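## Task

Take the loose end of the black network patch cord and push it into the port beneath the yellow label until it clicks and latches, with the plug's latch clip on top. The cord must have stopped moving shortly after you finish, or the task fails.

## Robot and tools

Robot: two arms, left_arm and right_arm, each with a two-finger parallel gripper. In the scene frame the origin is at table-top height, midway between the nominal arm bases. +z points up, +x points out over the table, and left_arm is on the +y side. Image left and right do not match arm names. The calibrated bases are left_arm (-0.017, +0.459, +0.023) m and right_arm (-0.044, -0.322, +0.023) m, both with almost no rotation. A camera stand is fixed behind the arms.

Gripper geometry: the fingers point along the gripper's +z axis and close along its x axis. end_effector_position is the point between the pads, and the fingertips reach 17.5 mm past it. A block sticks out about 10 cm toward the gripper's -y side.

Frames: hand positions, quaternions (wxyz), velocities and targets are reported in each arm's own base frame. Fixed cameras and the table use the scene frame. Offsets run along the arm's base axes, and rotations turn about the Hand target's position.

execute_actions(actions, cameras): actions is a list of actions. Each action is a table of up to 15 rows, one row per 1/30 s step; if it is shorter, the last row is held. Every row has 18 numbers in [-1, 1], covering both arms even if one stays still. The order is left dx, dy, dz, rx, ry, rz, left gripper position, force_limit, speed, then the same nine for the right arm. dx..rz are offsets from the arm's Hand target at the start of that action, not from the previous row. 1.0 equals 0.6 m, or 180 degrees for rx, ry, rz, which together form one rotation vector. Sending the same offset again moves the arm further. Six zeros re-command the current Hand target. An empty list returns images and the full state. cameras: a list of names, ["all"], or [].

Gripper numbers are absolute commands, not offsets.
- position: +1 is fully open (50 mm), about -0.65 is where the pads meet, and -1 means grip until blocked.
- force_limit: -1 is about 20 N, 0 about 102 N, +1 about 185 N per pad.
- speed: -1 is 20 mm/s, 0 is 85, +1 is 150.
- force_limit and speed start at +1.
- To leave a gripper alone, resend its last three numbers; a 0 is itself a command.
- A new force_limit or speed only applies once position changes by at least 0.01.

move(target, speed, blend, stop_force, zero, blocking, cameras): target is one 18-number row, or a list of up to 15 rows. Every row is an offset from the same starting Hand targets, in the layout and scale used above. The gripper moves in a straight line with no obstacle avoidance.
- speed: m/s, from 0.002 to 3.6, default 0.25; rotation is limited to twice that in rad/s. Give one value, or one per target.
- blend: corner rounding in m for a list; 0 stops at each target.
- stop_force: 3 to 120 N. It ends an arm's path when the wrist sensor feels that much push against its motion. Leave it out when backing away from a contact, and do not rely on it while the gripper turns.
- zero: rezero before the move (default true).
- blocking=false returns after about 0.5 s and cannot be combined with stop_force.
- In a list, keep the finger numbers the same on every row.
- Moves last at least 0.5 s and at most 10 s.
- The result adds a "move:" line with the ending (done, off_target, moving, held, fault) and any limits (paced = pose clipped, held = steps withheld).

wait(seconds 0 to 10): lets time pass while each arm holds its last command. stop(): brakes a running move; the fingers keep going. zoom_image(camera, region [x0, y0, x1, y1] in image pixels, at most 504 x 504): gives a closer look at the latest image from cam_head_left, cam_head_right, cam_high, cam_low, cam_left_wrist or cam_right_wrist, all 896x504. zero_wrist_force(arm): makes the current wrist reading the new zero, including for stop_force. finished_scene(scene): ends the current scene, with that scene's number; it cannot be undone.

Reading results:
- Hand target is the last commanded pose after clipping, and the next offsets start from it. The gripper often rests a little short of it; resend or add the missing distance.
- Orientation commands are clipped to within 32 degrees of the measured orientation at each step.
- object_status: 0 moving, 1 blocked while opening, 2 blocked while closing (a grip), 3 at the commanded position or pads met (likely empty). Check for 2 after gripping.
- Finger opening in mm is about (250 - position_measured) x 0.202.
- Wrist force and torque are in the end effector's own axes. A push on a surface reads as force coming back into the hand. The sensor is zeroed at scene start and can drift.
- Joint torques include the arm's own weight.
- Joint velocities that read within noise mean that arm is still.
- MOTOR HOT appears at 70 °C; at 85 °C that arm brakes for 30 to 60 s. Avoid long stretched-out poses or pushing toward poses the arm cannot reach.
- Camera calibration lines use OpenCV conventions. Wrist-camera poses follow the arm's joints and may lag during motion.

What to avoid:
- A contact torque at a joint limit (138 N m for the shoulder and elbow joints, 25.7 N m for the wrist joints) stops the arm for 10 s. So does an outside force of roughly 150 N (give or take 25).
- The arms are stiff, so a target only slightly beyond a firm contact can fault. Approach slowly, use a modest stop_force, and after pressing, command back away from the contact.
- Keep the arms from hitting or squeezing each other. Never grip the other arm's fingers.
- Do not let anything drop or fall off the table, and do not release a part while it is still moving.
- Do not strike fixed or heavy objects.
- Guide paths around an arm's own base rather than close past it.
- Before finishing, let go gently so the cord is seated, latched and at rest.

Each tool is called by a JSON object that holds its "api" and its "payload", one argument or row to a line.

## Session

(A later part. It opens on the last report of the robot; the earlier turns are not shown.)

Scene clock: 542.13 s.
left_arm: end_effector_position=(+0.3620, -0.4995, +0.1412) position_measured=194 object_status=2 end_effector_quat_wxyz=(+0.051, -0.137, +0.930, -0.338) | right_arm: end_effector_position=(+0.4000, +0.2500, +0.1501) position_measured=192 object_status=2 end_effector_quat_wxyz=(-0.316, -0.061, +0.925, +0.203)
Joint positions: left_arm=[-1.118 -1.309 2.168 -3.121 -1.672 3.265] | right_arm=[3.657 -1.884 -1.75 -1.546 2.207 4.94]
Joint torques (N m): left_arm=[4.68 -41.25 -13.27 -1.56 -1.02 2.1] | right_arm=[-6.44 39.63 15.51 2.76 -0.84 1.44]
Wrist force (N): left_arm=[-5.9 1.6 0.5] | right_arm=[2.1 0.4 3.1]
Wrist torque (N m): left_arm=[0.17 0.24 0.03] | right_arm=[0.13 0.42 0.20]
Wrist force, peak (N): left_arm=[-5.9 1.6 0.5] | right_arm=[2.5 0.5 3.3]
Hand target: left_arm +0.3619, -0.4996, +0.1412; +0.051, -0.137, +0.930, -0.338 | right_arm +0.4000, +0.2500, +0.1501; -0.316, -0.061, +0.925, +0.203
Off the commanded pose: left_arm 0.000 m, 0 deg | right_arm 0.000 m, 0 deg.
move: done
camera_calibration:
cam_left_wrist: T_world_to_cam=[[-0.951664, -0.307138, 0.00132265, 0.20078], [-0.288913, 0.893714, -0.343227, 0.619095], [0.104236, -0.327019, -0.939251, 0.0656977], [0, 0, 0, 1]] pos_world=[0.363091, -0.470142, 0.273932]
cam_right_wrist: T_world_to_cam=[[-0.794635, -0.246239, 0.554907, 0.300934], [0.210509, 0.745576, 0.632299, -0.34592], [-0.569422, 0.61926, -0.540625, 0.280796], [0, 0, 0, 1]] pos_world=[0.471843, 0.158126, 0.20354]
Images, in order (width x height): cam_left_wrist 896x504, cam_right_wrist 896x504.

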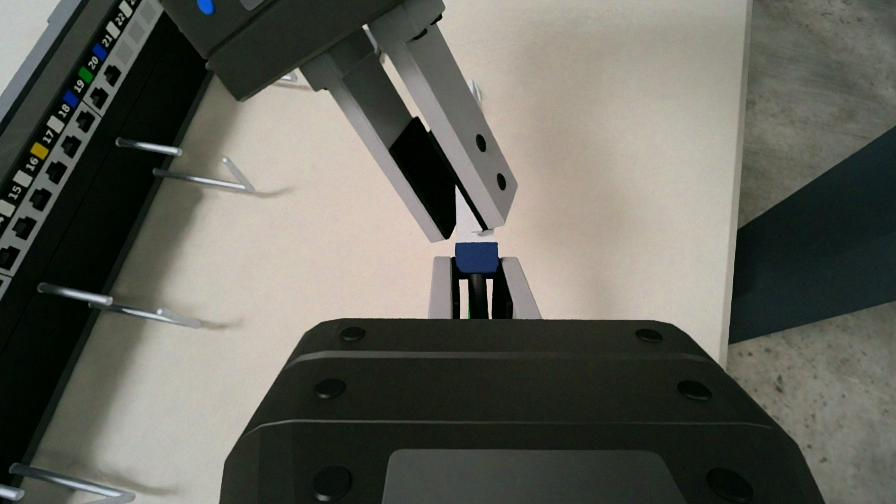

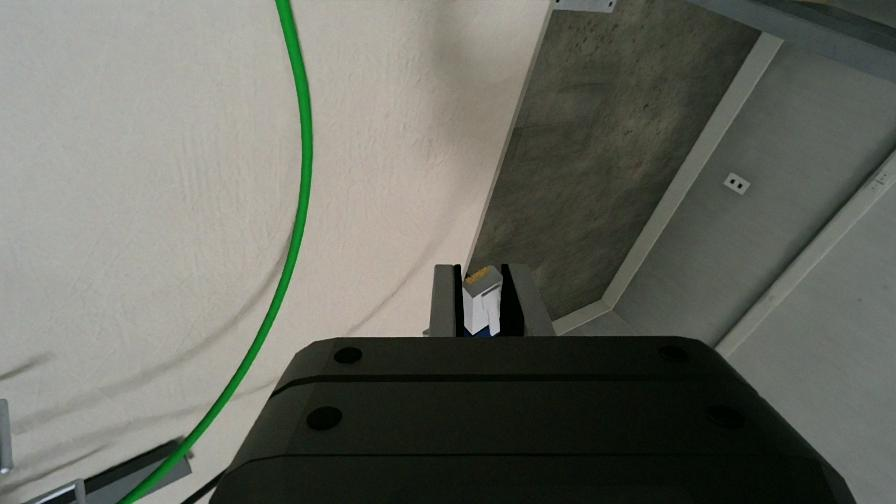

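{"api": "move", "payload": {
  "target": [
    [0,0,0,0,0,0,-1,-0.6,-1,0,0,0,0,0,0,0.34,-0.75,-1],
    [0,0,0,0,0,0,-1,-0.6,-1,0.06,-0.0333,0.071,0,0,0,0.34,-0.75,-1],
    [0,0,0,0,0,0,-1,-0.6,-1,0.1,-0.5,0.25,0,0,0,0.34,-0.75,-1]
  ],
  "speed": [0.1,0.06,0.3],
  "blend": [0,0.01,0],
  "cameras": ["cam_left_wrist","cam_head_left"]
}}

{"api": "zoom_image", "payload": {
  "camera": "cam_left_wrist",
  "region": [390, 120, 570, 330]
}}

Scene clock: 562.67 s.
left_arm: end_effector_position=(+0.3619, -0.4996, +0.1412) position_measured=194 object_status=2 end_effector_quat_wxyz=(+0.051, -0.137, +0.930, -0.338) | right_arm: end_effector_position=(+0.4600, -0.0499, +0.3001) position_measured=101 object_status=3 end_effector_quat_wxyz=(-0.316, -0.061, +0.925, +0.203)
Joint positions: left_arm=[-1.119 -1.309 2.168 -3.121 -1.672 3.265] | right_arm=[3.135 -1.933 -1.232 -2.253 1.911 4.448]
Joint torques (N m): left_arm=[11.17 -41.19 -24.79 -5.77 -0.98 1.87] | right_arm=[-5.81 41.06 31.25 0.43 1.1 -0.62]
Wrist force (N): left_arm=[0.3 0.3 -0.6] | right_arm=[-2.9 0.9 0.9]
Wrist torque (N m): left_arm=[0.14 0.23 0.08] | right_arm=[-0.05 0.15 0.14]
Wrist force, peak (N): left_arm=[-5.9 1.5 0.8] | right_arm=[-4.5 4.5 3.3]
Hand target: left_arm +0.3619, -0.4996, +0.1412; +0.051, -0.137, +0.930, -0.338 | right_arm +0.4600, -0.0500, +0.3001; -0.316, -0.061, +0.925, +0.203
Off the commanded pose: left_arm 0.000 m, 0 deg | right_arm 0.000 m, 0 deg.
move: done
camera_calibration:
cam_left_wrist: T_world_to_cam=[[-0.951674, -0.307106, 0.00141171, 0.200774], [-0.288915, 0.893724, -0.3432, 0.619093], [0.104137, -0.327023, -0.939261, 0.0657344], [0, 0, 0, 1]] pos_world=[0.363091, -0.470142, 0.273931]
Images, in order (width x height): cam_head_left 896x504, cam_left_wrist 896x504.

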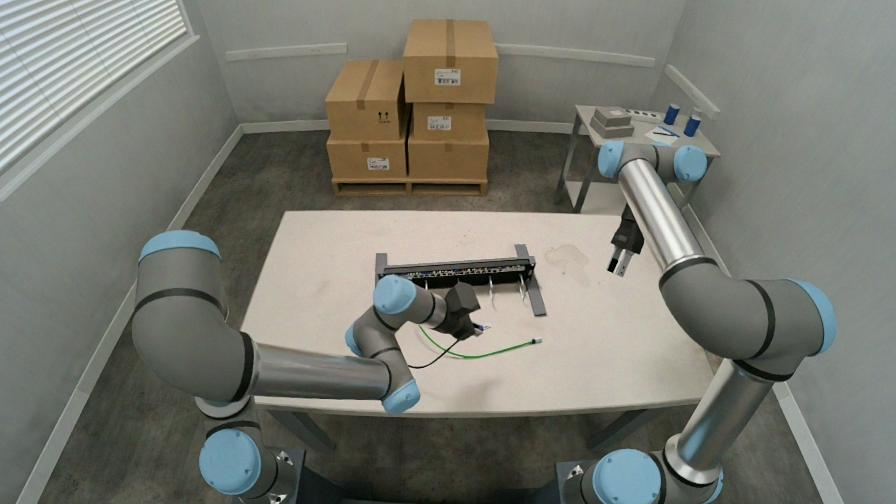

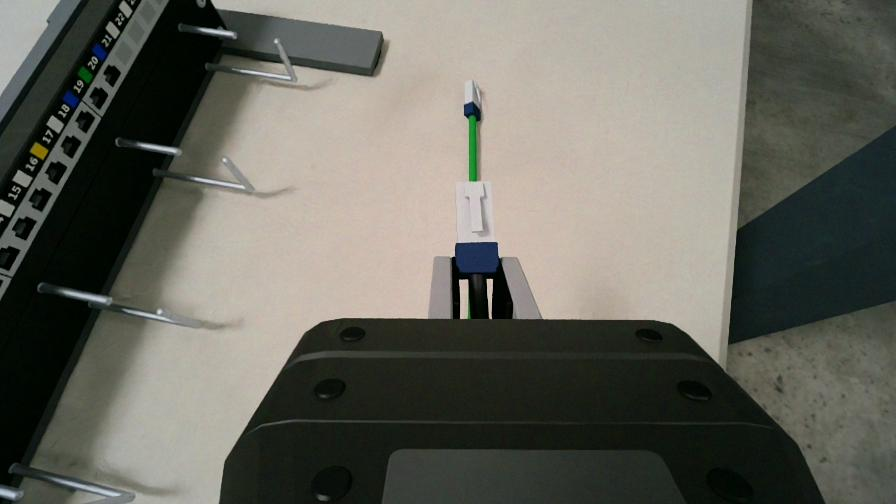

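Scaled by 2.400 from the camera's 896x504 image, which has a finer 1280x720 frame.

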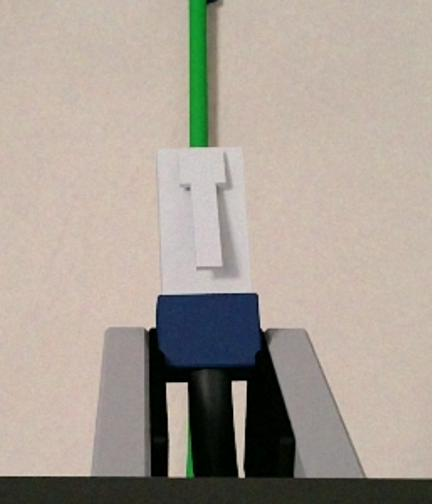

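{"api": "move", "payload": {
  "target": [
    [0.133,-0.017,0.033,0,0,0.4339,-1,-0.6,-1,0,0,0,0,0,0,0.34,-0.75,-1],
    [0.2497,-0.059,-0.0853,0,0,0.4339,-1,-0.6,-1,0,0,0,0,0,0,0.34,-0.75,-1]
  ],
  "speed": 0.25,
  "blend": 0.02,
  "cameras": ["cam_left_wrist","cam_head_left"]
}}

{"api": "zoom_image", "payload": {
  "camera": "cam_left_wrist",
  "region": [380, 60, 560, 330]
}}

Scene clock: 597.50 s.
left_arm: end_effector_position=(+0.5118, -0.5349, +0.0901) position_measured=194 object_status=2 end_effector_quat_wxyz=(-0.252, +0.692, -0.636, +0.231) | right_arm: end_effector_position=(+0.4600, -0.0500, +0.3001) position_measured=101 object_status=3 end_effector_quat_wxyz=(-0.316, -0.061, +0.925, +0.203)
Joint positions: left_arm=[-1.216 -0.984 1.673 -2.478 -0.903 1.917] | right_arm=[3.135 -1.933 -1.232 -2.253 1.911 4.448]
Joint torques (N m): left_arm=[-9.8 -33.77 -23.16 -3.89 3.16 -1.22] | right_arm=[-7.26 43.23 30.65 -1.25 -1.59 -1.89]
Wrist force (N): left_arm=[0.4 0.4 -1.0] | right_arm=[-3.5 0.9 1.3]
Wrist torque (N m): left_arm=[0.17 0.20 0.11] | right_arm=[-0.06 0.24 0.14]
Wrist force, peak (N): left_arm=[-0.2 -0.2 -3.8] | right_arm=[-3.5 0.9 1.3]
Hand target: left_arm +0.5118, -0.5350, +0.0900; -0.252, +0.692, -0.636, +0.231 | right_arm +0.4600, -0.0500, +0.3001; -0.316, -0.061, +0.925, +0.203
Off the commanded pose: left_arm 0.000 m, 0 deg | right_arm 0.000 m, 0 deg.
move: done
camera_calibration:
cam_left_wrist: T_world_to_cam=[[0.104415, -0.994533, 0.00137878, -0.575529], [-0.934098, -0.0985455, -0.343147, 0.475833], [0.341407, 0.0345417, -0.939281, 0.0625553], [0, 0, 0, 1]] pos_world=[0.483211, -0.527652, 0.222831]
Images, in order (width x height): cam_head_left 896x504, cam_left_wrist 896x504.

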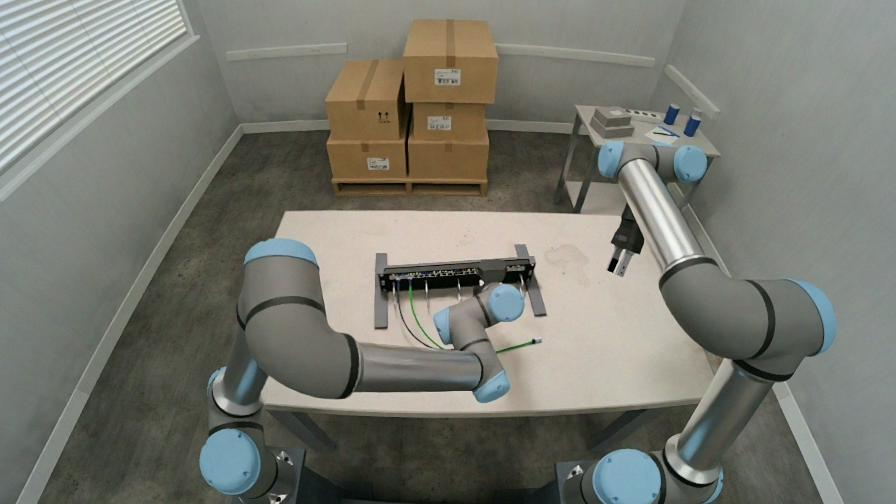

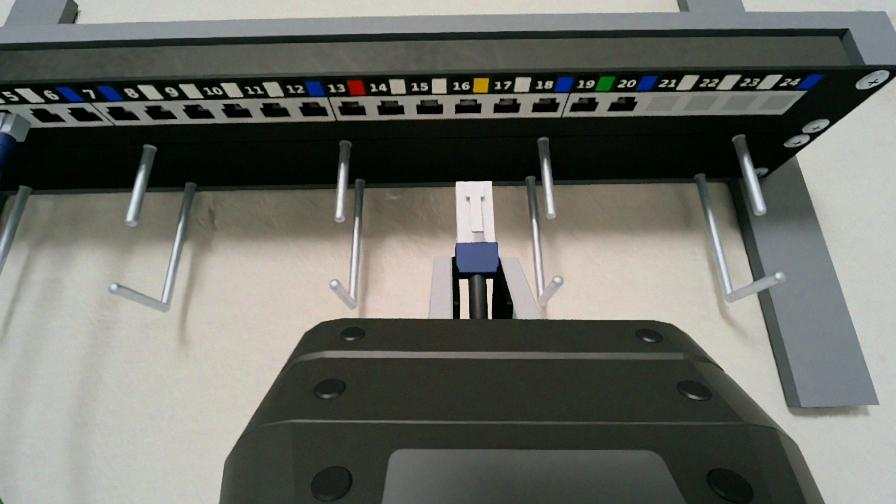

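Scaled by 1.867 from the camera's 896x504 image, which has a finer 1280x720 frame.

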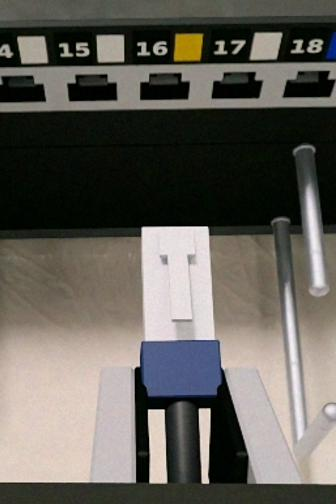

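{"api": "zoom_image", "payload": {
  "camera": "cam_left_wrist",
  "region": [60, 80, 180, 140]
}}

{"api": "zoom_image", "payload": {
  "camera": "cam_left_wrist",
  "region": [530, 80, 650, 140]
}}

{"api": "zoom_image", "payload": {
  "camera": "cam_left_wrist",
  "region": [410, 70, 530, 130]
}}

Scaled by 4.200 from the camera's 896x504 image, which has a finer 1280x720 frame.

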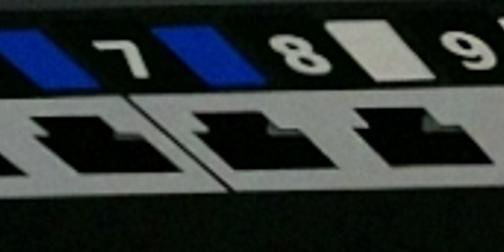

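Scaled by 4.200 from the camera's 896x504 image, which has a finer 1280x720 frame.

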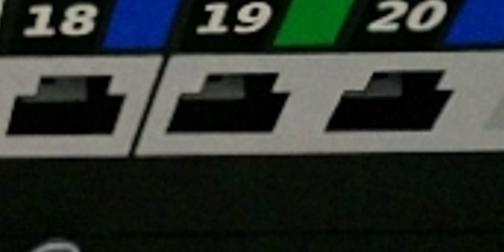

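Scaled by 4.200 from the camera's 896x504 image, which has a finer 1280x720 frame.

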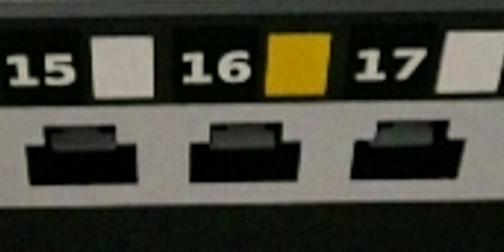

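{"api": "move", "payload": {
  "target": [0.05,0.0027,-0.0417,0,0,0,-1,-0.6,-1,0,0,0,0,0,0,0.34,-0.75,-1],
  "speed": 0.1,
  "cameras": ["cam_left_wrist"]
}}

{"api": "zoom_image", "payload": {
  "camera": "cam_left_wrist",
  "region": [410, 80, 530, 290]
}}

{"api": "zoom_image", "payload": {
  "camera": "cam_left_wrist",
  "region": [420, 80, 530, 150]
}}

Scene clock: 675.77 s.
left_arm: end_effector_position=(+0.5419, -0.5333, +0.0650) position_measured=194 object_status=2 end_effector_quat_wxyz=(-0.252, +0.692, -0.636, +0.231) | right_arm: end_effector_position=(+0.4600, -0.0500, +0.3001) position_measured=101 object_status=3 end_effector_quat_wxyz=(-0.316, -0.061, +0.925, +0.203)
Joint positions: left_arm=[-1.171 -0.911 1.635 -2.546 -0.913 1.972] | right_arm=[3.135 -1.933 -1.232 -2.253 1.911 4.448]
Joint torques (N m): left_arm=[-13.43 -58.97 -13.42 -0.7 2.29 -2.37] | right_arm=[-6.96 40.73 30.51 -1.28 -1.59 -1.79]
Wrist force (N): left_arm=[0.3 0.2 -1.1] | right_arm=[-3.3 0.8 0.9]
Wrist torque (N m): left_arm=[0.12 0.23 0.11] | right_arm=[-0.08 0.21 0.14]
Wrist force, peak (N): left_arm=[0.3 0.8 -2.7] | right_arm=[-3.6 0.8 1.1]
Hand target: left_arm +0.5418, -0.5333, +0.0650; -0.252, +0.692, -0.636, +0.231 | right_arm +0.4600, -0.0500, +0.3001; -0.316, -0.061, +0.925, +0.203
Off the commanded pose: left_arm 0.000 m, 0 deg | right_arm 0.000 m, 0 deg.
move: done
camera_calibration:
cam_left_wrist: T_world_to_cam=[[0.10438, -0.994536, 0.00147176, -0.577048], [-0.934113, -0.0985461, -0.343105, 0.495493], [0.341375, 0.0344385, -0.939296, 0.0286125], [0, 0, 0, 1]] pos_world=[0.513311, -0.526052, 0.197731]
Images, in order (width x height): cam_left_wrist 896x504.

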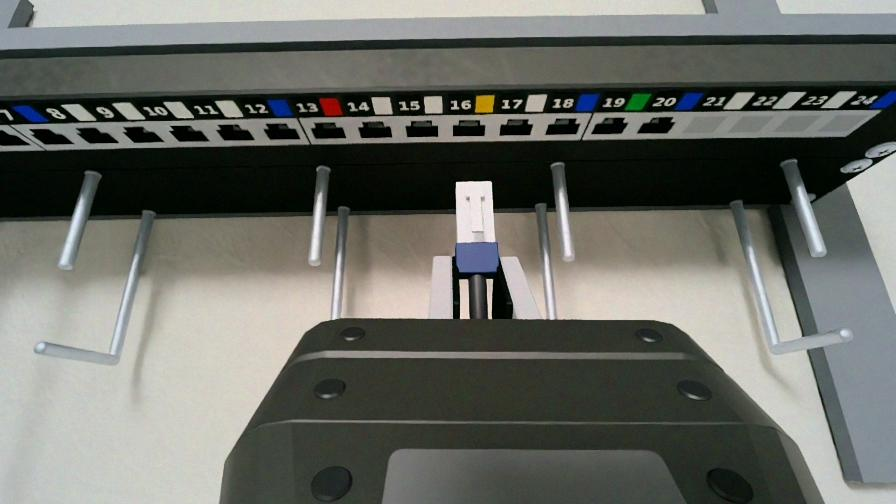

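Scaled by 2.400 from the camera's 896x504 image, which has a finer 1280x720 frame.

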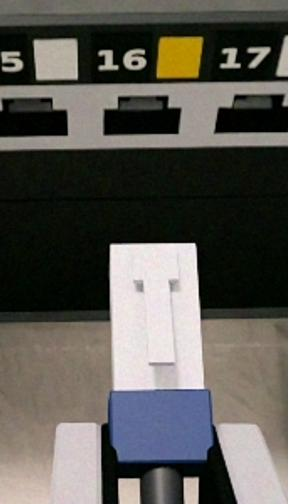

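Scaled by 4.582 from the camera's 896x504 image, which has a finer 1280x720 frame.

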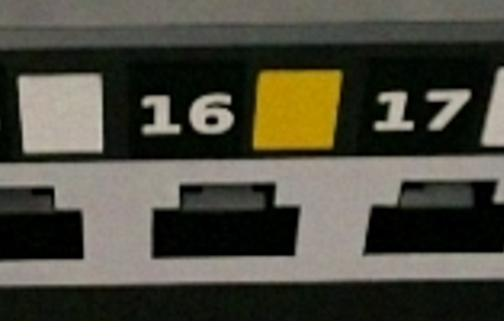

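{"api": "move", "payload": {
  "target": [
    [0,0,0,0,0,0,-1,-0.6,-1,-0.067,0.083,-0.0,-0.0568,-0.751,0.5546,1,-0.75,-1],
    [0,0,0,0,0,0,-1,-0.6,-1,0.13,0.388,-0.327,-0.0568,-0.751,0.5546,1,-0.75,-1]
  ],
  "speed": 0.35,
  "blend": 0.01,
  "cameras": ["cam_right_wrist","cam_head_right"]
}}

{"api": "zoom_image", "payload": {
  "camera": "cam_right_wrist",
  "region": [350, 180, 510, 310]
}}

Scene clock: 769.27 s.
left_arm: end_effector_position=(+0.5418, -0.5333, +0.0650) position_measured=194 object_status=2 end_effector_quat_wxyz=(-0.252, +0.692, -0.636, +0.231) | right_arm: end_effector_position=(+0.5187, +0.1569, +0.1312) position_measured=3 object_status=3 end_effector_quat_wxyz=(-0.583, +0.696, -0.322, +0.269)
Joint positions: left_arm=[-1.171 -0.911 1.635 -2.546 -0.913 1.971] | right_arm=[3.539 -2.33 -2.421 1.423 1.873 3.087]
Joint torques (N m): left_arm=[-12.45 -59.42 -15.68 -5.12 2.98 -2.29] | right_arm=[-6.24 31.84 -2.24 0.61 2.55 -1.6]
Wrist force (N): left_arm=[-0.1 -0.1 -0.4] | right_arm=[-4.9 -1.4 3.3]
Wrist torque (N m): left_arm=[0.07 0.30 0.10] | right_arm=[-1.14 0.77 -0.04]
Wrist force, peak (N): left_arm=[0.4 0.2 -0.9] | right_arm=[-6.6 18.1 17.1]
Hand target: left_arm +0.5418, -0.5333, +0.0650; -0.252, +0.692, -0.636, +0.231 | right_arm +0.5187, +0.1569, +0.1311; -0.583, +0.696, -0.322, +0.269 (not the last commanded pose)
Off the commanded pose: left_arm 0.000 m, 0 deg | right_arm 0.042 m, 0 deg.
move: held (right_arm; a check stopped the path); limits=held
pose unreachable (right arm): on one or more control steps of this call, first in action 0 (counted from 0), this arm could not follow its commanded pose, so it was not sent that pose on those steps. It may still have moved: this result reports where it is.
cause: moving toward the commanded pose would bring a part of the arm too close to another arm (this arm's gripper and the left arm's gripper, 21 mm apart when this arm was first held).
camera_calibration:
cam_right_wrist: T_world_to_cam=[[0.650376, -0.759594, 0.0052613, -0.214045], [-0.370411, -0.323183, -0.870832, 0.376703], [0.663179, 0.564419, -0.491553, -0.241355], [0, 0, 0, 1]] pos_world=[0.438807, 0.0953818, 0.210533]
Images, in order (width x height): cam_head_right 896x504, cam_right_wrist 896x504.

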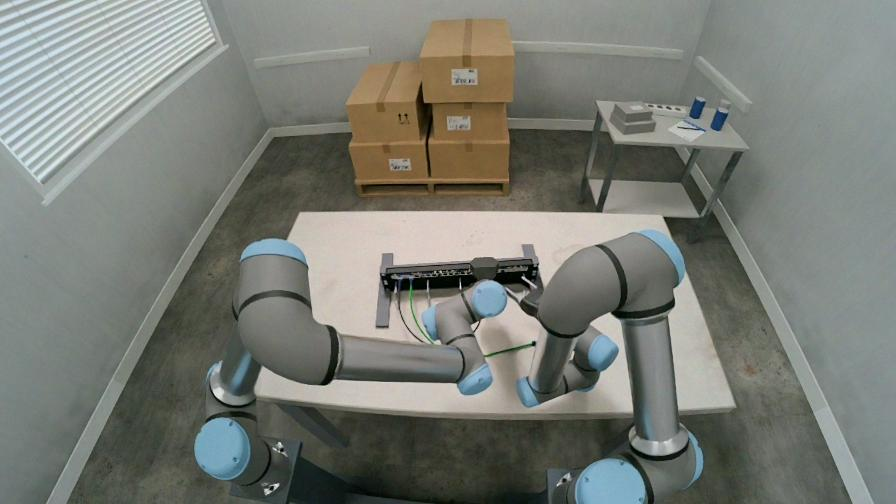

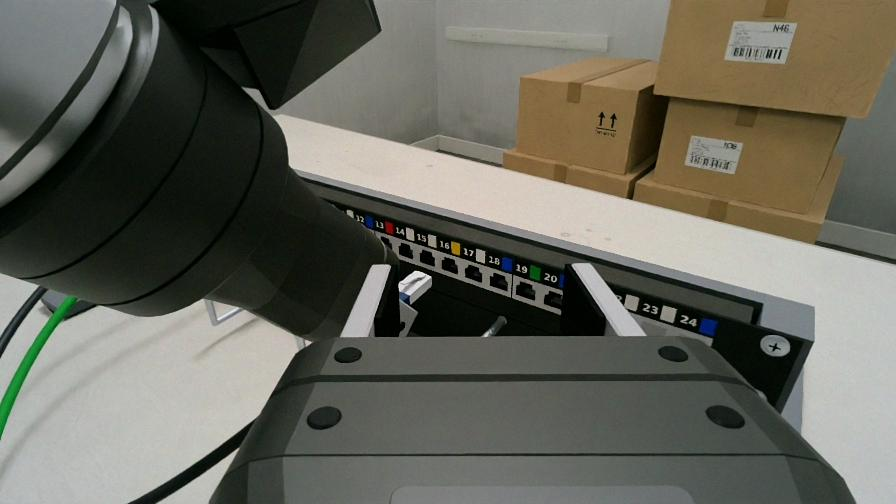

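Scaled by 3.150 from the camera's 896x504 image, which has a finer 1280x720 frame.

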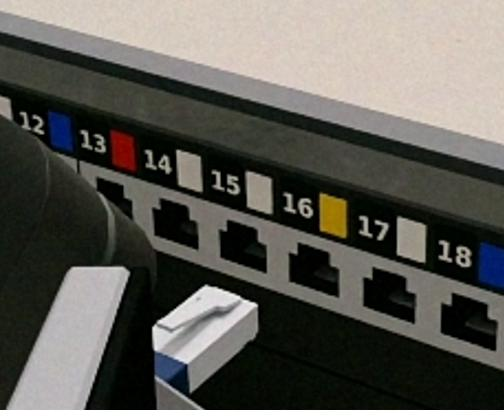

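{"api": "zoom_image", "payload": {
  "camera": "cam_right_wrist",
  "region": [395, 240, 475, 320]
}}

Scaled by 6.300 from the camera's 896x504 image, which has a finer 1280x720 frame.

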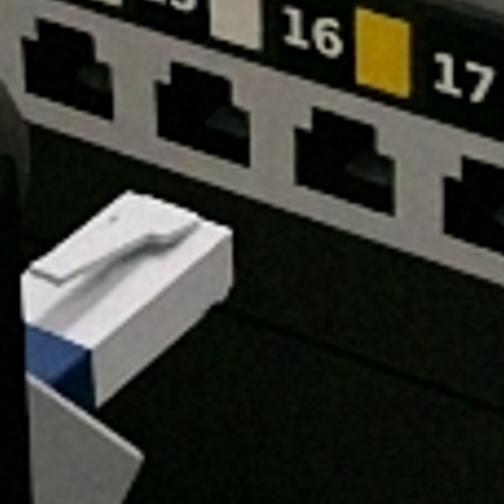

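{"api": "move", "payload": {
  "target": [0.0331,0.0038,-0.0083,0,0,0,-1,-0.6,-1,0,0,0,0,0,0,1,-0.75,-1],
  "speed": 0.06,
  "stop_force": 8,
  "cameras": ["cam_left_wrist","cam_right_wrist"]
}}

{"api": "zoom_image", "payload": {
  "camera": "cam_right_wrist",
  "region": [395, 235, 475, 315]
}}

{"api": "zoom_image", "payload": {
  "camera": "cam_left_wrist",
  "region": [420, 120, 530, 270]
}}

Scene clock: 807.43 s.
left_arm: end_effector_position=(+0.5616, -0.5311, +0.0600) position_measured=194 object_status=2 end_effector_quat_wxyz=(-0.252, +0.692, -0.636, +0.231) | right_arm: end_effector_position=(+0.5187, +0.1569, +0.1311) position_measured=3 object_status=3 end_effector_quat_wxyz=(-0.583, +0.696, -0.322, +0.269)
Joint positions: left_arm=[-1.142 -0.882 1.603 -2.565 -0.921 2.007] | right_arm=[3.539 -2.33 -2.421 1.423 1.873 3.087]
Joint torques (N m): left_arm=[-12.85 -60.38 -13.4 -0.6 2.71 -2.59] | right_arm=[8.14 23.97 8.75 0.65 2.5 -1.91]
Wrist force (N): left_arm=[0.3 0.3 -0.8] | right_arm=[-5.1 -1.3 2.6]
Wrist torque (N m): left_arm=[0.13 0.21 0.11] | right_arm=[-1.11 0.79 -0.05]
Wrist force, peak (N): left_arm=[0.6 0.6 -1.6] | right_arm=[-5.5 -1.7 3.2]
Hand target: left_arm +0.5616, -0.5311, +0.0600; -0.252, +0.692, -0.636, +0.231 | right_arm +0.5187, +0.1569, +0.1311; -0.583, +0.696, -0.322, +0.269
Off the commanded pose: left_arm 0.000 m, 0 deg | right_arm 0.000 m, 0 deg.
move: done
camera_calibration:
cam_left_wrist: T_world_to_cam=[[0.104327, -0.994542, 0.00135682, -0.576873], [-0.934075, -0.0984527, -0.343235, 0.512543], [0.341495, 0.0345414, -0.939249, 0.0170626], [0, 0, 0, 1]] pos_world=[0.533111, -0.523852, 0.192731]
cam_right_wrist: T_world_to_cam=[[0.650496, -0.759491, 0.0052743, -0.214098], [-0.370575, -0.32344, -0.870667, 0.376746], [0.66297, 0.564411, -0.491845, -0.241373], [0, 0, 0, 1]] pos_world=[0.438906, 0.0954823, 0.210431]
Images, in order (width x height): cam_left_wrist 896x504, cam_right_wrist 896x504.

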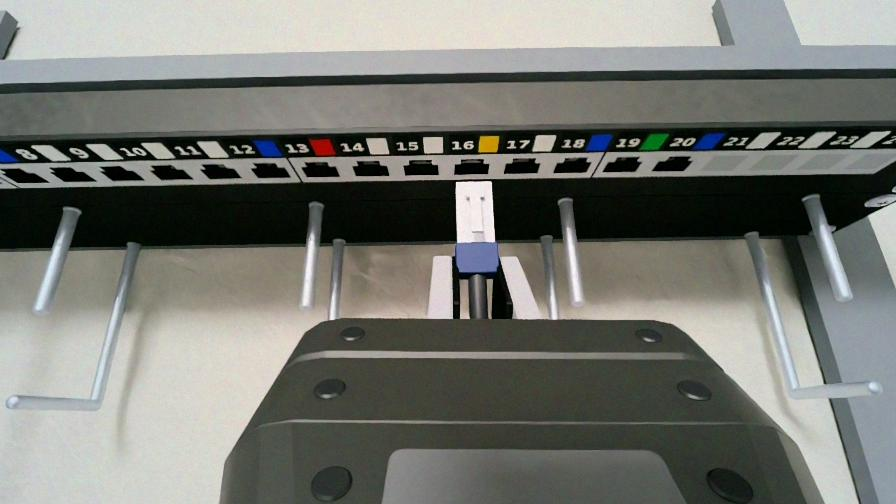

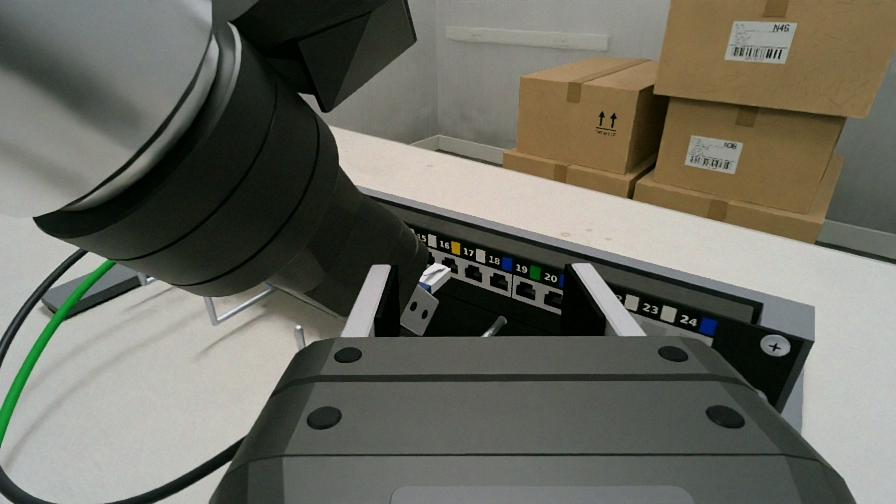

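Scaled by 6.300 from the camera's 896x504 image, which has a finer 1280x720 frame.

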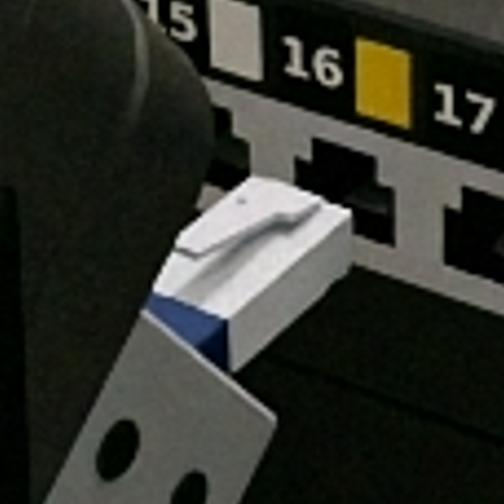

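Scaled by 3.360 from the camera's 896x504 image, which has a finer 1280x720 frame.

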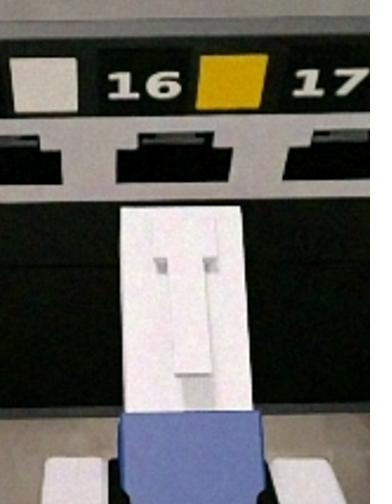

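{"api": "move", "payload": {
  "target": [0.00745,0.00086,-0.0017,0,0,0,-1,-0.6,-1,0,0,0,0,0,0,1,-0.75,-1],
  "speed": 0.03,
  "stop_force": 6,
  "cameras": ["cam_left_wrist","cam_right_wrist"]
}}

{"api": "zoom_image", "payload": {
  "camera": "cam_right_wrist",
  "region": [415, 245, 475, 295]
}}

{"api": "zoom_image", "payload": {
  "camera": "cam_left_wrist",
  "region": [430, 140, 520, 220]
}}

Scene clock: 852.87 s.
left_arm: end_effector_position=(+0.5661, -0.5305, +0.0589) position_measured=194 object_status=2 end_effector_quat_wxyz=(-0.252, +0.692, -0.636, +0.231) | right_arm: end_effector_position=(+0.5187, +0.1569, +0.1311) position_measured=3 object_status=3 end_effector_quat_wxyz=(-0.583, +0.696, -0.322, +0.269)
Joint positions: left_arm=[-1.136 -0.875 1.596 -2.569 -0.922 2.015] | right_arm=[3.539 -2.33 -2.421 1.423 1.873 3.087]
Joint torques (N m): left_arm=[-10.73 -59.71 -14.57 -1.96 1.29 -2.61] | right_arm=[7.31 24.93 9.11 0.63 2.49 -1.88]
Wrist force (N): left_arm=[0.0 0.4 -0.8] | right_arm=[-5.4 -1.1 2.7]
Wrist torque (N m): left_arm=[0.13 0.26 0.05] | right_arm=[-1.09 0.85 -0.05]
Wrist force, peak (N): left_arm=[0.4 0.6 -1.3] | right_arm=[-5.6 -1.7 3.2]
Hand target: left_arm +0.5661, -0.5305, +0.0590; -0.252, +0.692, -0.636, +0.231 | right_arm +0.5187, +0.1569, +0.1311; -0.583, +0.696, -0.322, +0.269
Off the commanded pose: left_arm 0.000 m, 0 deg | right_arm 0.000 m, 0 deg.
move: done
camera_calibration:
cam_left_wrist: T_world_to_cam=[[0.10442, -0.994532, 0.00139194, -0.576795], [-0.934065, -0.0985517, -0.343235, 0.516371], [0.341495, 0.0345404, -0.939249, 0.0144714], [0, 0, 0, 1]] pos_world=[0.537611, -0.523252, 0.191631]
cam_right_wrist: T_world_to_cam=[[0.650496, -0.759491, 0.0052743, -0.214098], [-0.370575, -0.32344, -0.870667, 0.376746], [0.66297, 0.564411, -0.491845, -0.241373], [0, 0, 0, 1]] pos_world=[0.438906, 0.0954823, 0.210431]
Images, in order (width x height): cam_left_wrist 896x504, cam_right_wrist 896x504.

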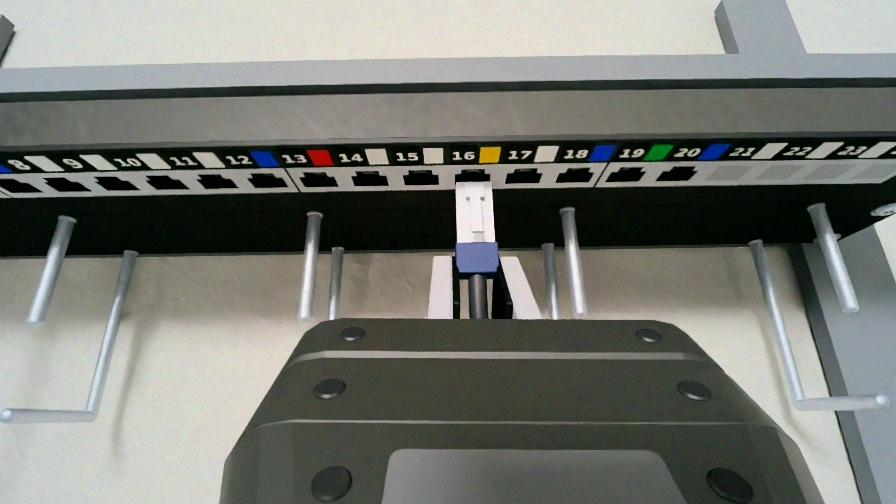

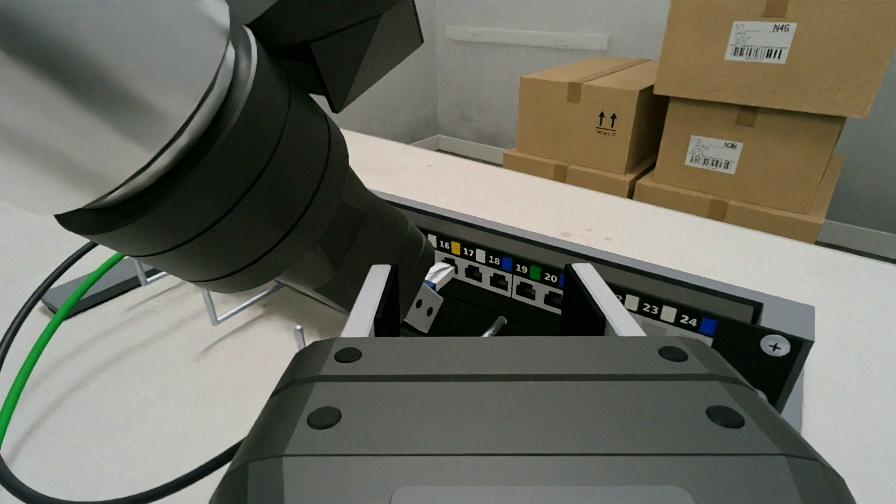

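Scaled by 8.400 from the camera's 896x504 image, which has a finer 1280x720 frame.

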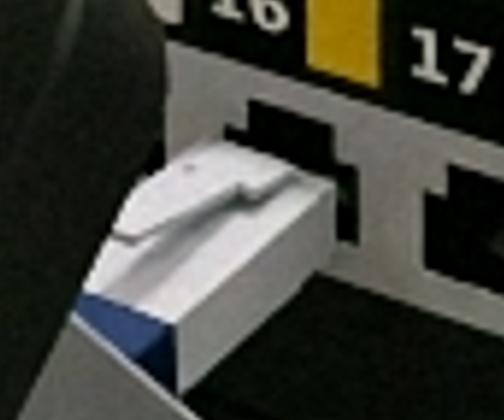

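Scaled by 5.600 from the camera's 896x504 image, which has a finer 1280x720 frame.

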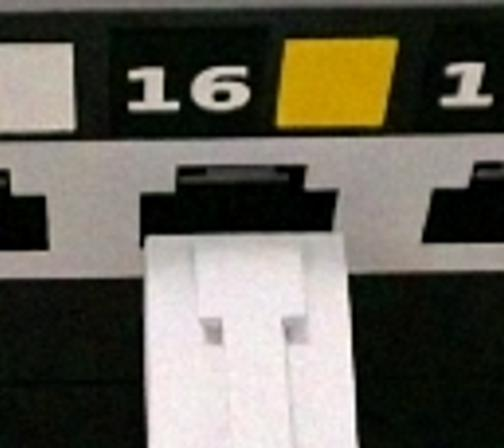

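{"api": "move", "payload": {
  "target": [
    [0.00262,0.00087,0.0005,0,0,0,-1,-0.6,-1,0,0,0,0,0,0,1,-0.75,-1],
    [0.0084,0.00154,0.0005,0,0,0,-1,-0.6,-1,0,0,0,0,0,0,1,-0.75,-1]
  ],
  "speed": 0.01,
  "stop_force": 5,
  "cameras": ["cam_left_wrist","cam_right_wrist"]
}}

{"api": "zoom_image", "payload": {
  "camera": "cam_right_wrist",
  "region": [415, 245, 475, 295]
}}

{"api": "zoom_image", "payload": {
  "camera": "cam_left_wrist",
  "region": [430, 140, 520, 220]
}}

Scene clock: 878.43 s.
left_arm: end_effector_position=(+0.5697, -0.5298, +0.0593) position_measured=194 object_status=2 end_effector_quat_wxyz=(-0.252, +0.692, -0.636, +0.231) | right_arm: end_effector_position=(+0.5187, +0.1569, +0.1311) position_measured=3 object_status=3 end_effector_quat_wxyz=(-0.583, +0.696, -0.322, +0.269)
Joint positions: left_arm=[-1.13 -0.872 1.59 -2.571 -0.924 2.021] | right_arm=[3.539 -2.33 -2.421 1.423 1.873 3.087]
Joint torques (N m): left_arm=[-10.5 -61.66 -15.1 -1.3 3.38 -2.53] | right_arm=[6.44 25.28 8.31 0.72 2.35 -1.85]
Wrist force (N): left_arm=[-0.8 4.3 -2.9] | right_arm=[-5.1 -1.7 3.0]
Wrist torque (N m): left_arm=[0.19 0.27 0.07] | right_arm=[-1.18 0.81 -0.05]
Wrist force, peak (N): left_arm=[-0.9 10.7 -6.6] | right_arm=[-5.6 -1.5 3.2]
Hand target: left_arm +0.5697, -0.5298, +0.0593; -0.252, +0.692, -0.636, +0.231 (not the last commanded pose) | right_arm +0.5187, +0.1569, +0.1311; -0.583, +0.696, -0.322, +0.269
Off the commanded pose: left_arm 0.001 m, 0 deg | right_arm 0.000 m, 0 deg.
move: contact (left_arm); path passed 1 of 2 targets
camera_calibration:
cam_left_wrist: T_world_to_cam=[[0.104292, -0.994546, 0.00144988, -0.576424], [-0.934079, -0.098452, -0.343226, 0.519998], [0.341496, 0.0344415, -0.939252, 0.0135417], [0, 0, 0, 1]] pos_world=[0.541211, -0.522552, 0.192031]
cam_right_wrist: T_world_to_cam=[[0.650496, -0.759491, 0.0052743, -0.214098], [-0.370575, -0.32344, -0.870667, 0.376746], [0.66297, 0.564411, -0.491845, -0.241373], [0, 0, 0, 1]] pos_world=[0.438906, 0.0954823, 0.210431]
Images, in order (width x height): cam_left_wrist 896x504, cam_right_wrist 896x504.

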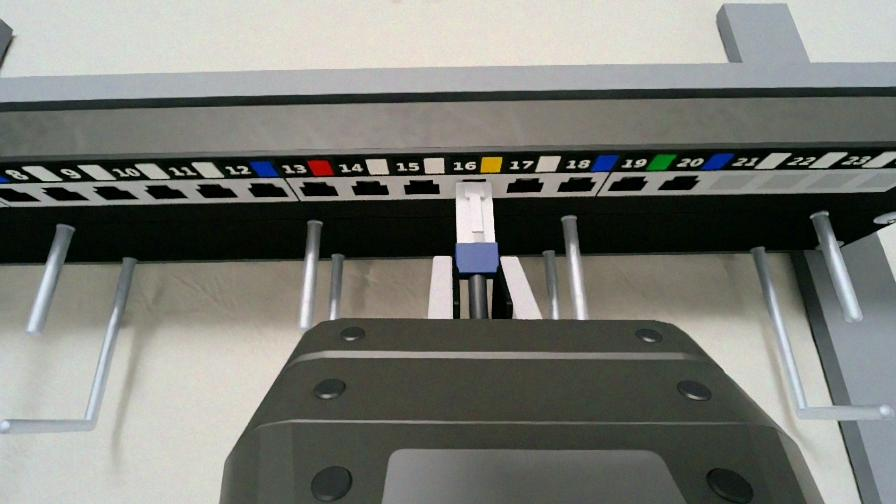

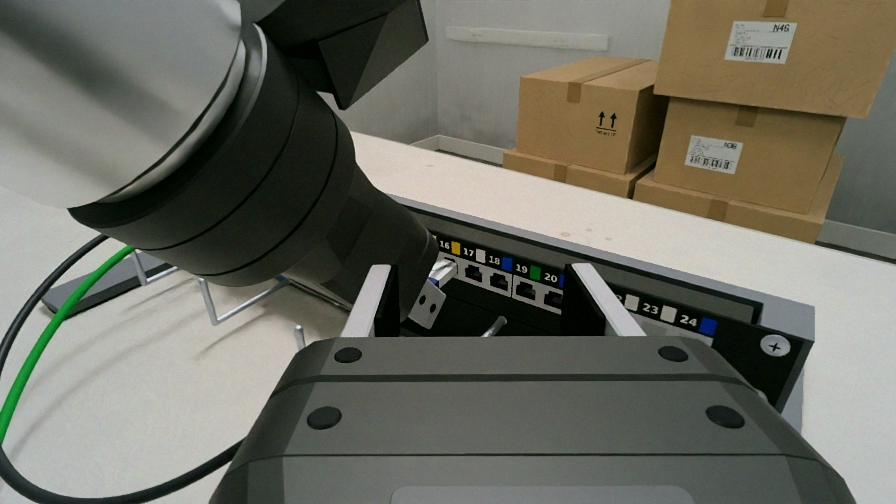

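Scaled by 8.400 from the camera's 896x504 image, which has a finer 1280x720 frame.

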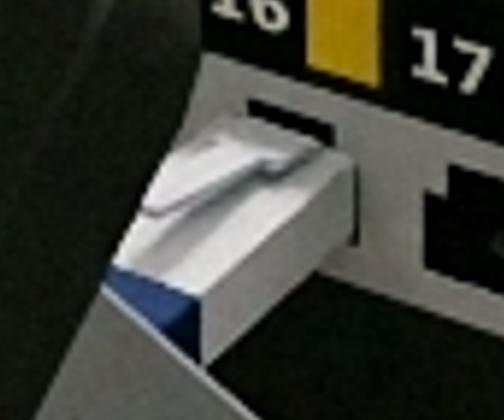

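Scaled by 5.600 from the camera's 896x504 image, which has a finer 1280x720 frame.

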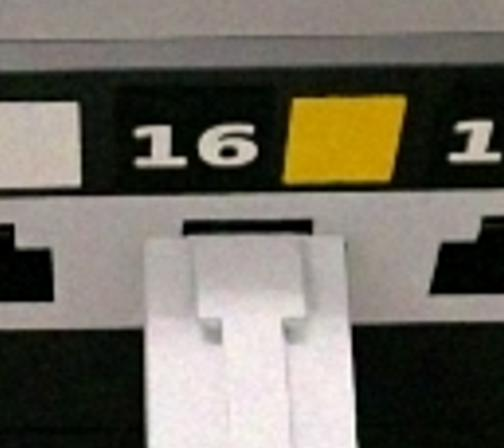

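{"api": "move", "payload": {
  "target": [
    [-0.00166,-0.0002,0,0,0,0,-1,-0.6,-1,0,0,0,0,0,0,1,-0.75,-1],
    [-0.00166,-0.0002,-0.00095,0,0,0,-1,-0.6,-1,0,0,0,0,0,0,1,-0.75,-1]
  ],
  "speed": 0.01
}}

{"api": "move", "payload": {
  "target": [0.0083,0.00095,0,0,0,0,-1,-0.6,-1,0,0,0,0,0,0,1,-0.75,-1],
  "speed": 0.008,
  "stop_force": 6,
  "cameras": ["cam_left_wrist","cam_right_wrist"]
}}

{"api": "zoom_image", "payload": {
  "camera": "cam_right_wrist",
  "region": [415, 245, 475, 295]
}}

{"api": "zoom_image", "payload": {
  "camera": "cam_left_wrist",
  "region": [430, 140, 520, 220]
}}

Scene clock: 908.93 s.
left_arm: end_effector_position=(+0.5687, -0.5299, +0.0588) position_measured=194 object_status=2 end_effector_quat_wxyz=(-0.252, +0.692, -0.636, +0.231) | right_arm: end_effector_position=(+0.5187, +0.1569, +0.1311) position_measured=3 object_status=3 end_effector_quat_wxyz=(-0.583, +0.696, -0.322, +0.269)
Joint positions: left_arm=[-1.132 -0.873 1.592 -2.571 -0.924 2.019] | right_arm=[3.539 -2.33 -2.421 1.423 1.873 3.087]
Joint torques (N m): left_arm=[-9.92 -37.83 -14.68 -5.56 3.02 -1.87] | right_arm=[6.04 24.87 6.9 0.93 2.23 -1.94]
Wrist force (N): left_arm=[0.0 0.4 -1.0] | right_arm=[-5.3 -1.4 3.0]
Wrist torque (N m): left_arm=[0.14 0.27 0.13] | right_arm=[-1.13 0.84 -0.06]
Wrist force, peak (N): left_arm=[-0.7 4.8 -3.0] | right_arm=[-5.8 -1.7 2.8]
Hand target: left_arm +0.5687, -0.5299, +0.0587; -0.252, +0.692, -0.636, +0.231 | right_arm +0.5187, +0.1569, +0.1311; -0.583, +0.696, -0.322, +0.269
Off the commanded pose: left_arm 0.000 m, 0 deg | right_arm 0.000 m, 0 deg.
move: done

Scene clock: 910.17 s.
left_arm: end_effector_position=(+0.5737, -0.5293, +0.0587) position_measured=194 object_status=2 end_effector_quat_wxyz=(-0.252, +0.692, -0.636, +0.231) | right_arm: end_effector_position=(+0.5187, +0.1569, +0.1311) position_measured=3 object_status=3 end_effector_quat_wxyz=(-0.583, +0.696, -0.322, +0.269)
Joint positions: left_arm=[-1.125 -0.867 1.583 -2.573 -0.926 2.028] | right_arm=[3.539 -2.33 -2.421 1.423 1.873 3.087]
Joint torques (N m): left_arm=[-3.15 -54.6 -16.16 -5.07 2.58 -2.33] | right_arm=[5.79 25.09 8 0.91 2.3 -1.77]
Wrist force (N): left_arm=[0.6 3.6 -2.2] | right_arm=[-5.3 -1.6 2.7]
Wrist torque (N m): left_arm=[0.20 0.31 0.06] | right_arm=[-1.17 0.83 -0.05]
Wrist force, peak (N): left_arm=[0.8 3.7 -2.2] | right_arm=[-5.5 -1.4 2.9]
Hand target: left_arm +0.5737, -0.5294, +0.0587; -0.252, +0.692, -0.636, +0.231 | right_arm +0.5187, +0.1569, +0.1311; -0.583, +0.696, -0.322, +0.269
Off the commanded pose: left_arm 0.000 m, 0 deg | right_arm 0.000 m, 0 deg.
move: done
camera_calibration:
cam_left_wrist: T_world_to_cam=[[0.104322, -0.994543, 0.00134379, -0.576438], [-0.934108, -0.0984469, -0.343147, 0.523571], [0.341407, 0.0345427, -0.939281, 0.0117053], [0, 0, 0, 1]] pos_world=[0.545211, -0.522152, 0.191431]
cam_right_wrist: T_world_to_cam=[[0.650496, -0.759491, 0.0052743, -0.214098], [-0.370575, -0.32344, -0.870667, 0.376746], [0.66297, 0.564411, -0.491845, -0.241373], [0, 0, 0, 1]] pos_world=[0.438906, 0.0954823, 0.210431]
Images, in order (width x height): cam_left_wrist 896x504, cam_right_wrist 896x504.

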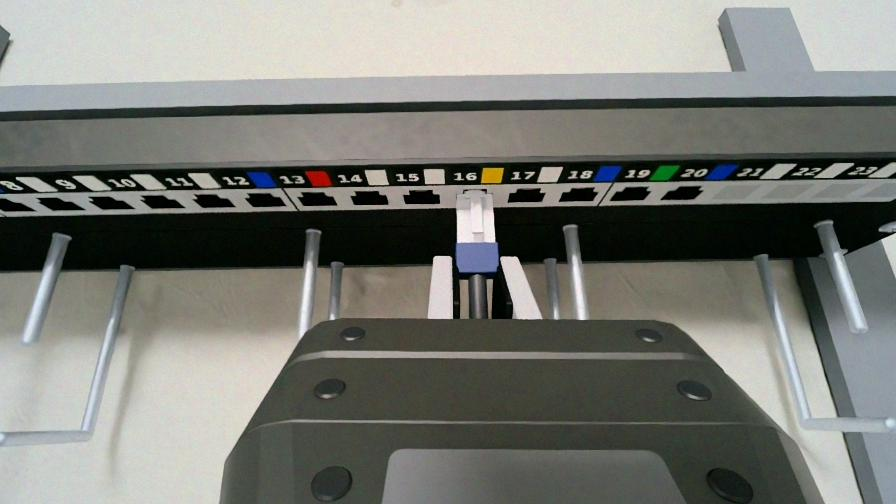

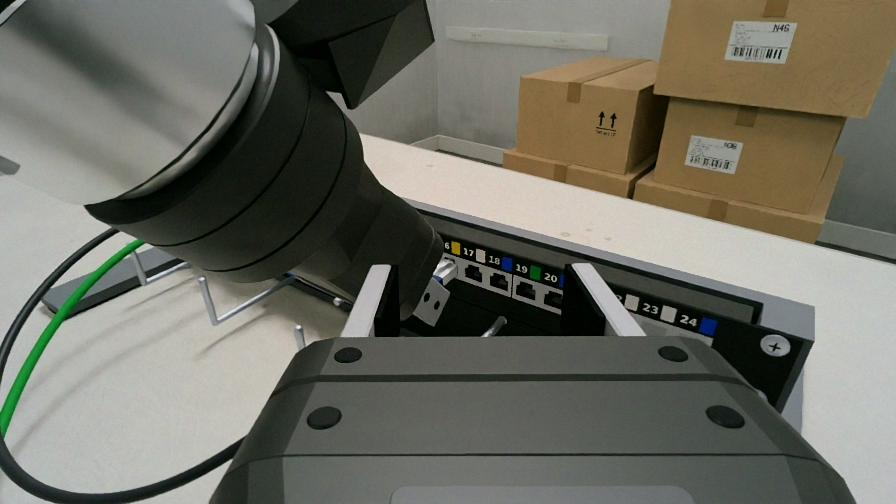

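Scaled by 8.400 from the camera's 896x504 image, which has a finer 1280x720 frame.

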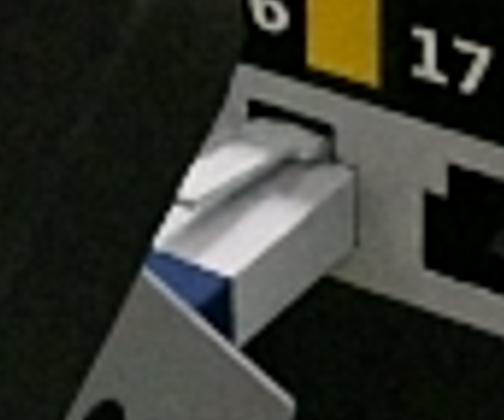

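Scaled by 5.600 from the camera's 896x504 image, which has a finer 1280x720 frame.

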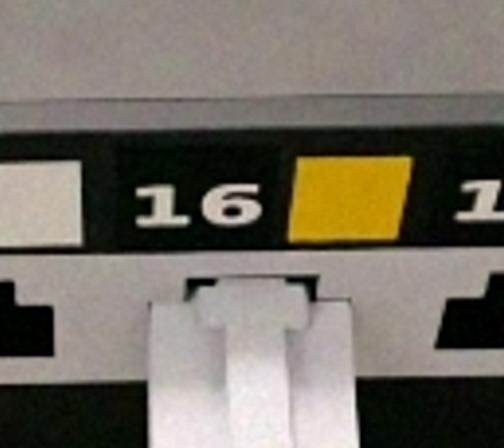

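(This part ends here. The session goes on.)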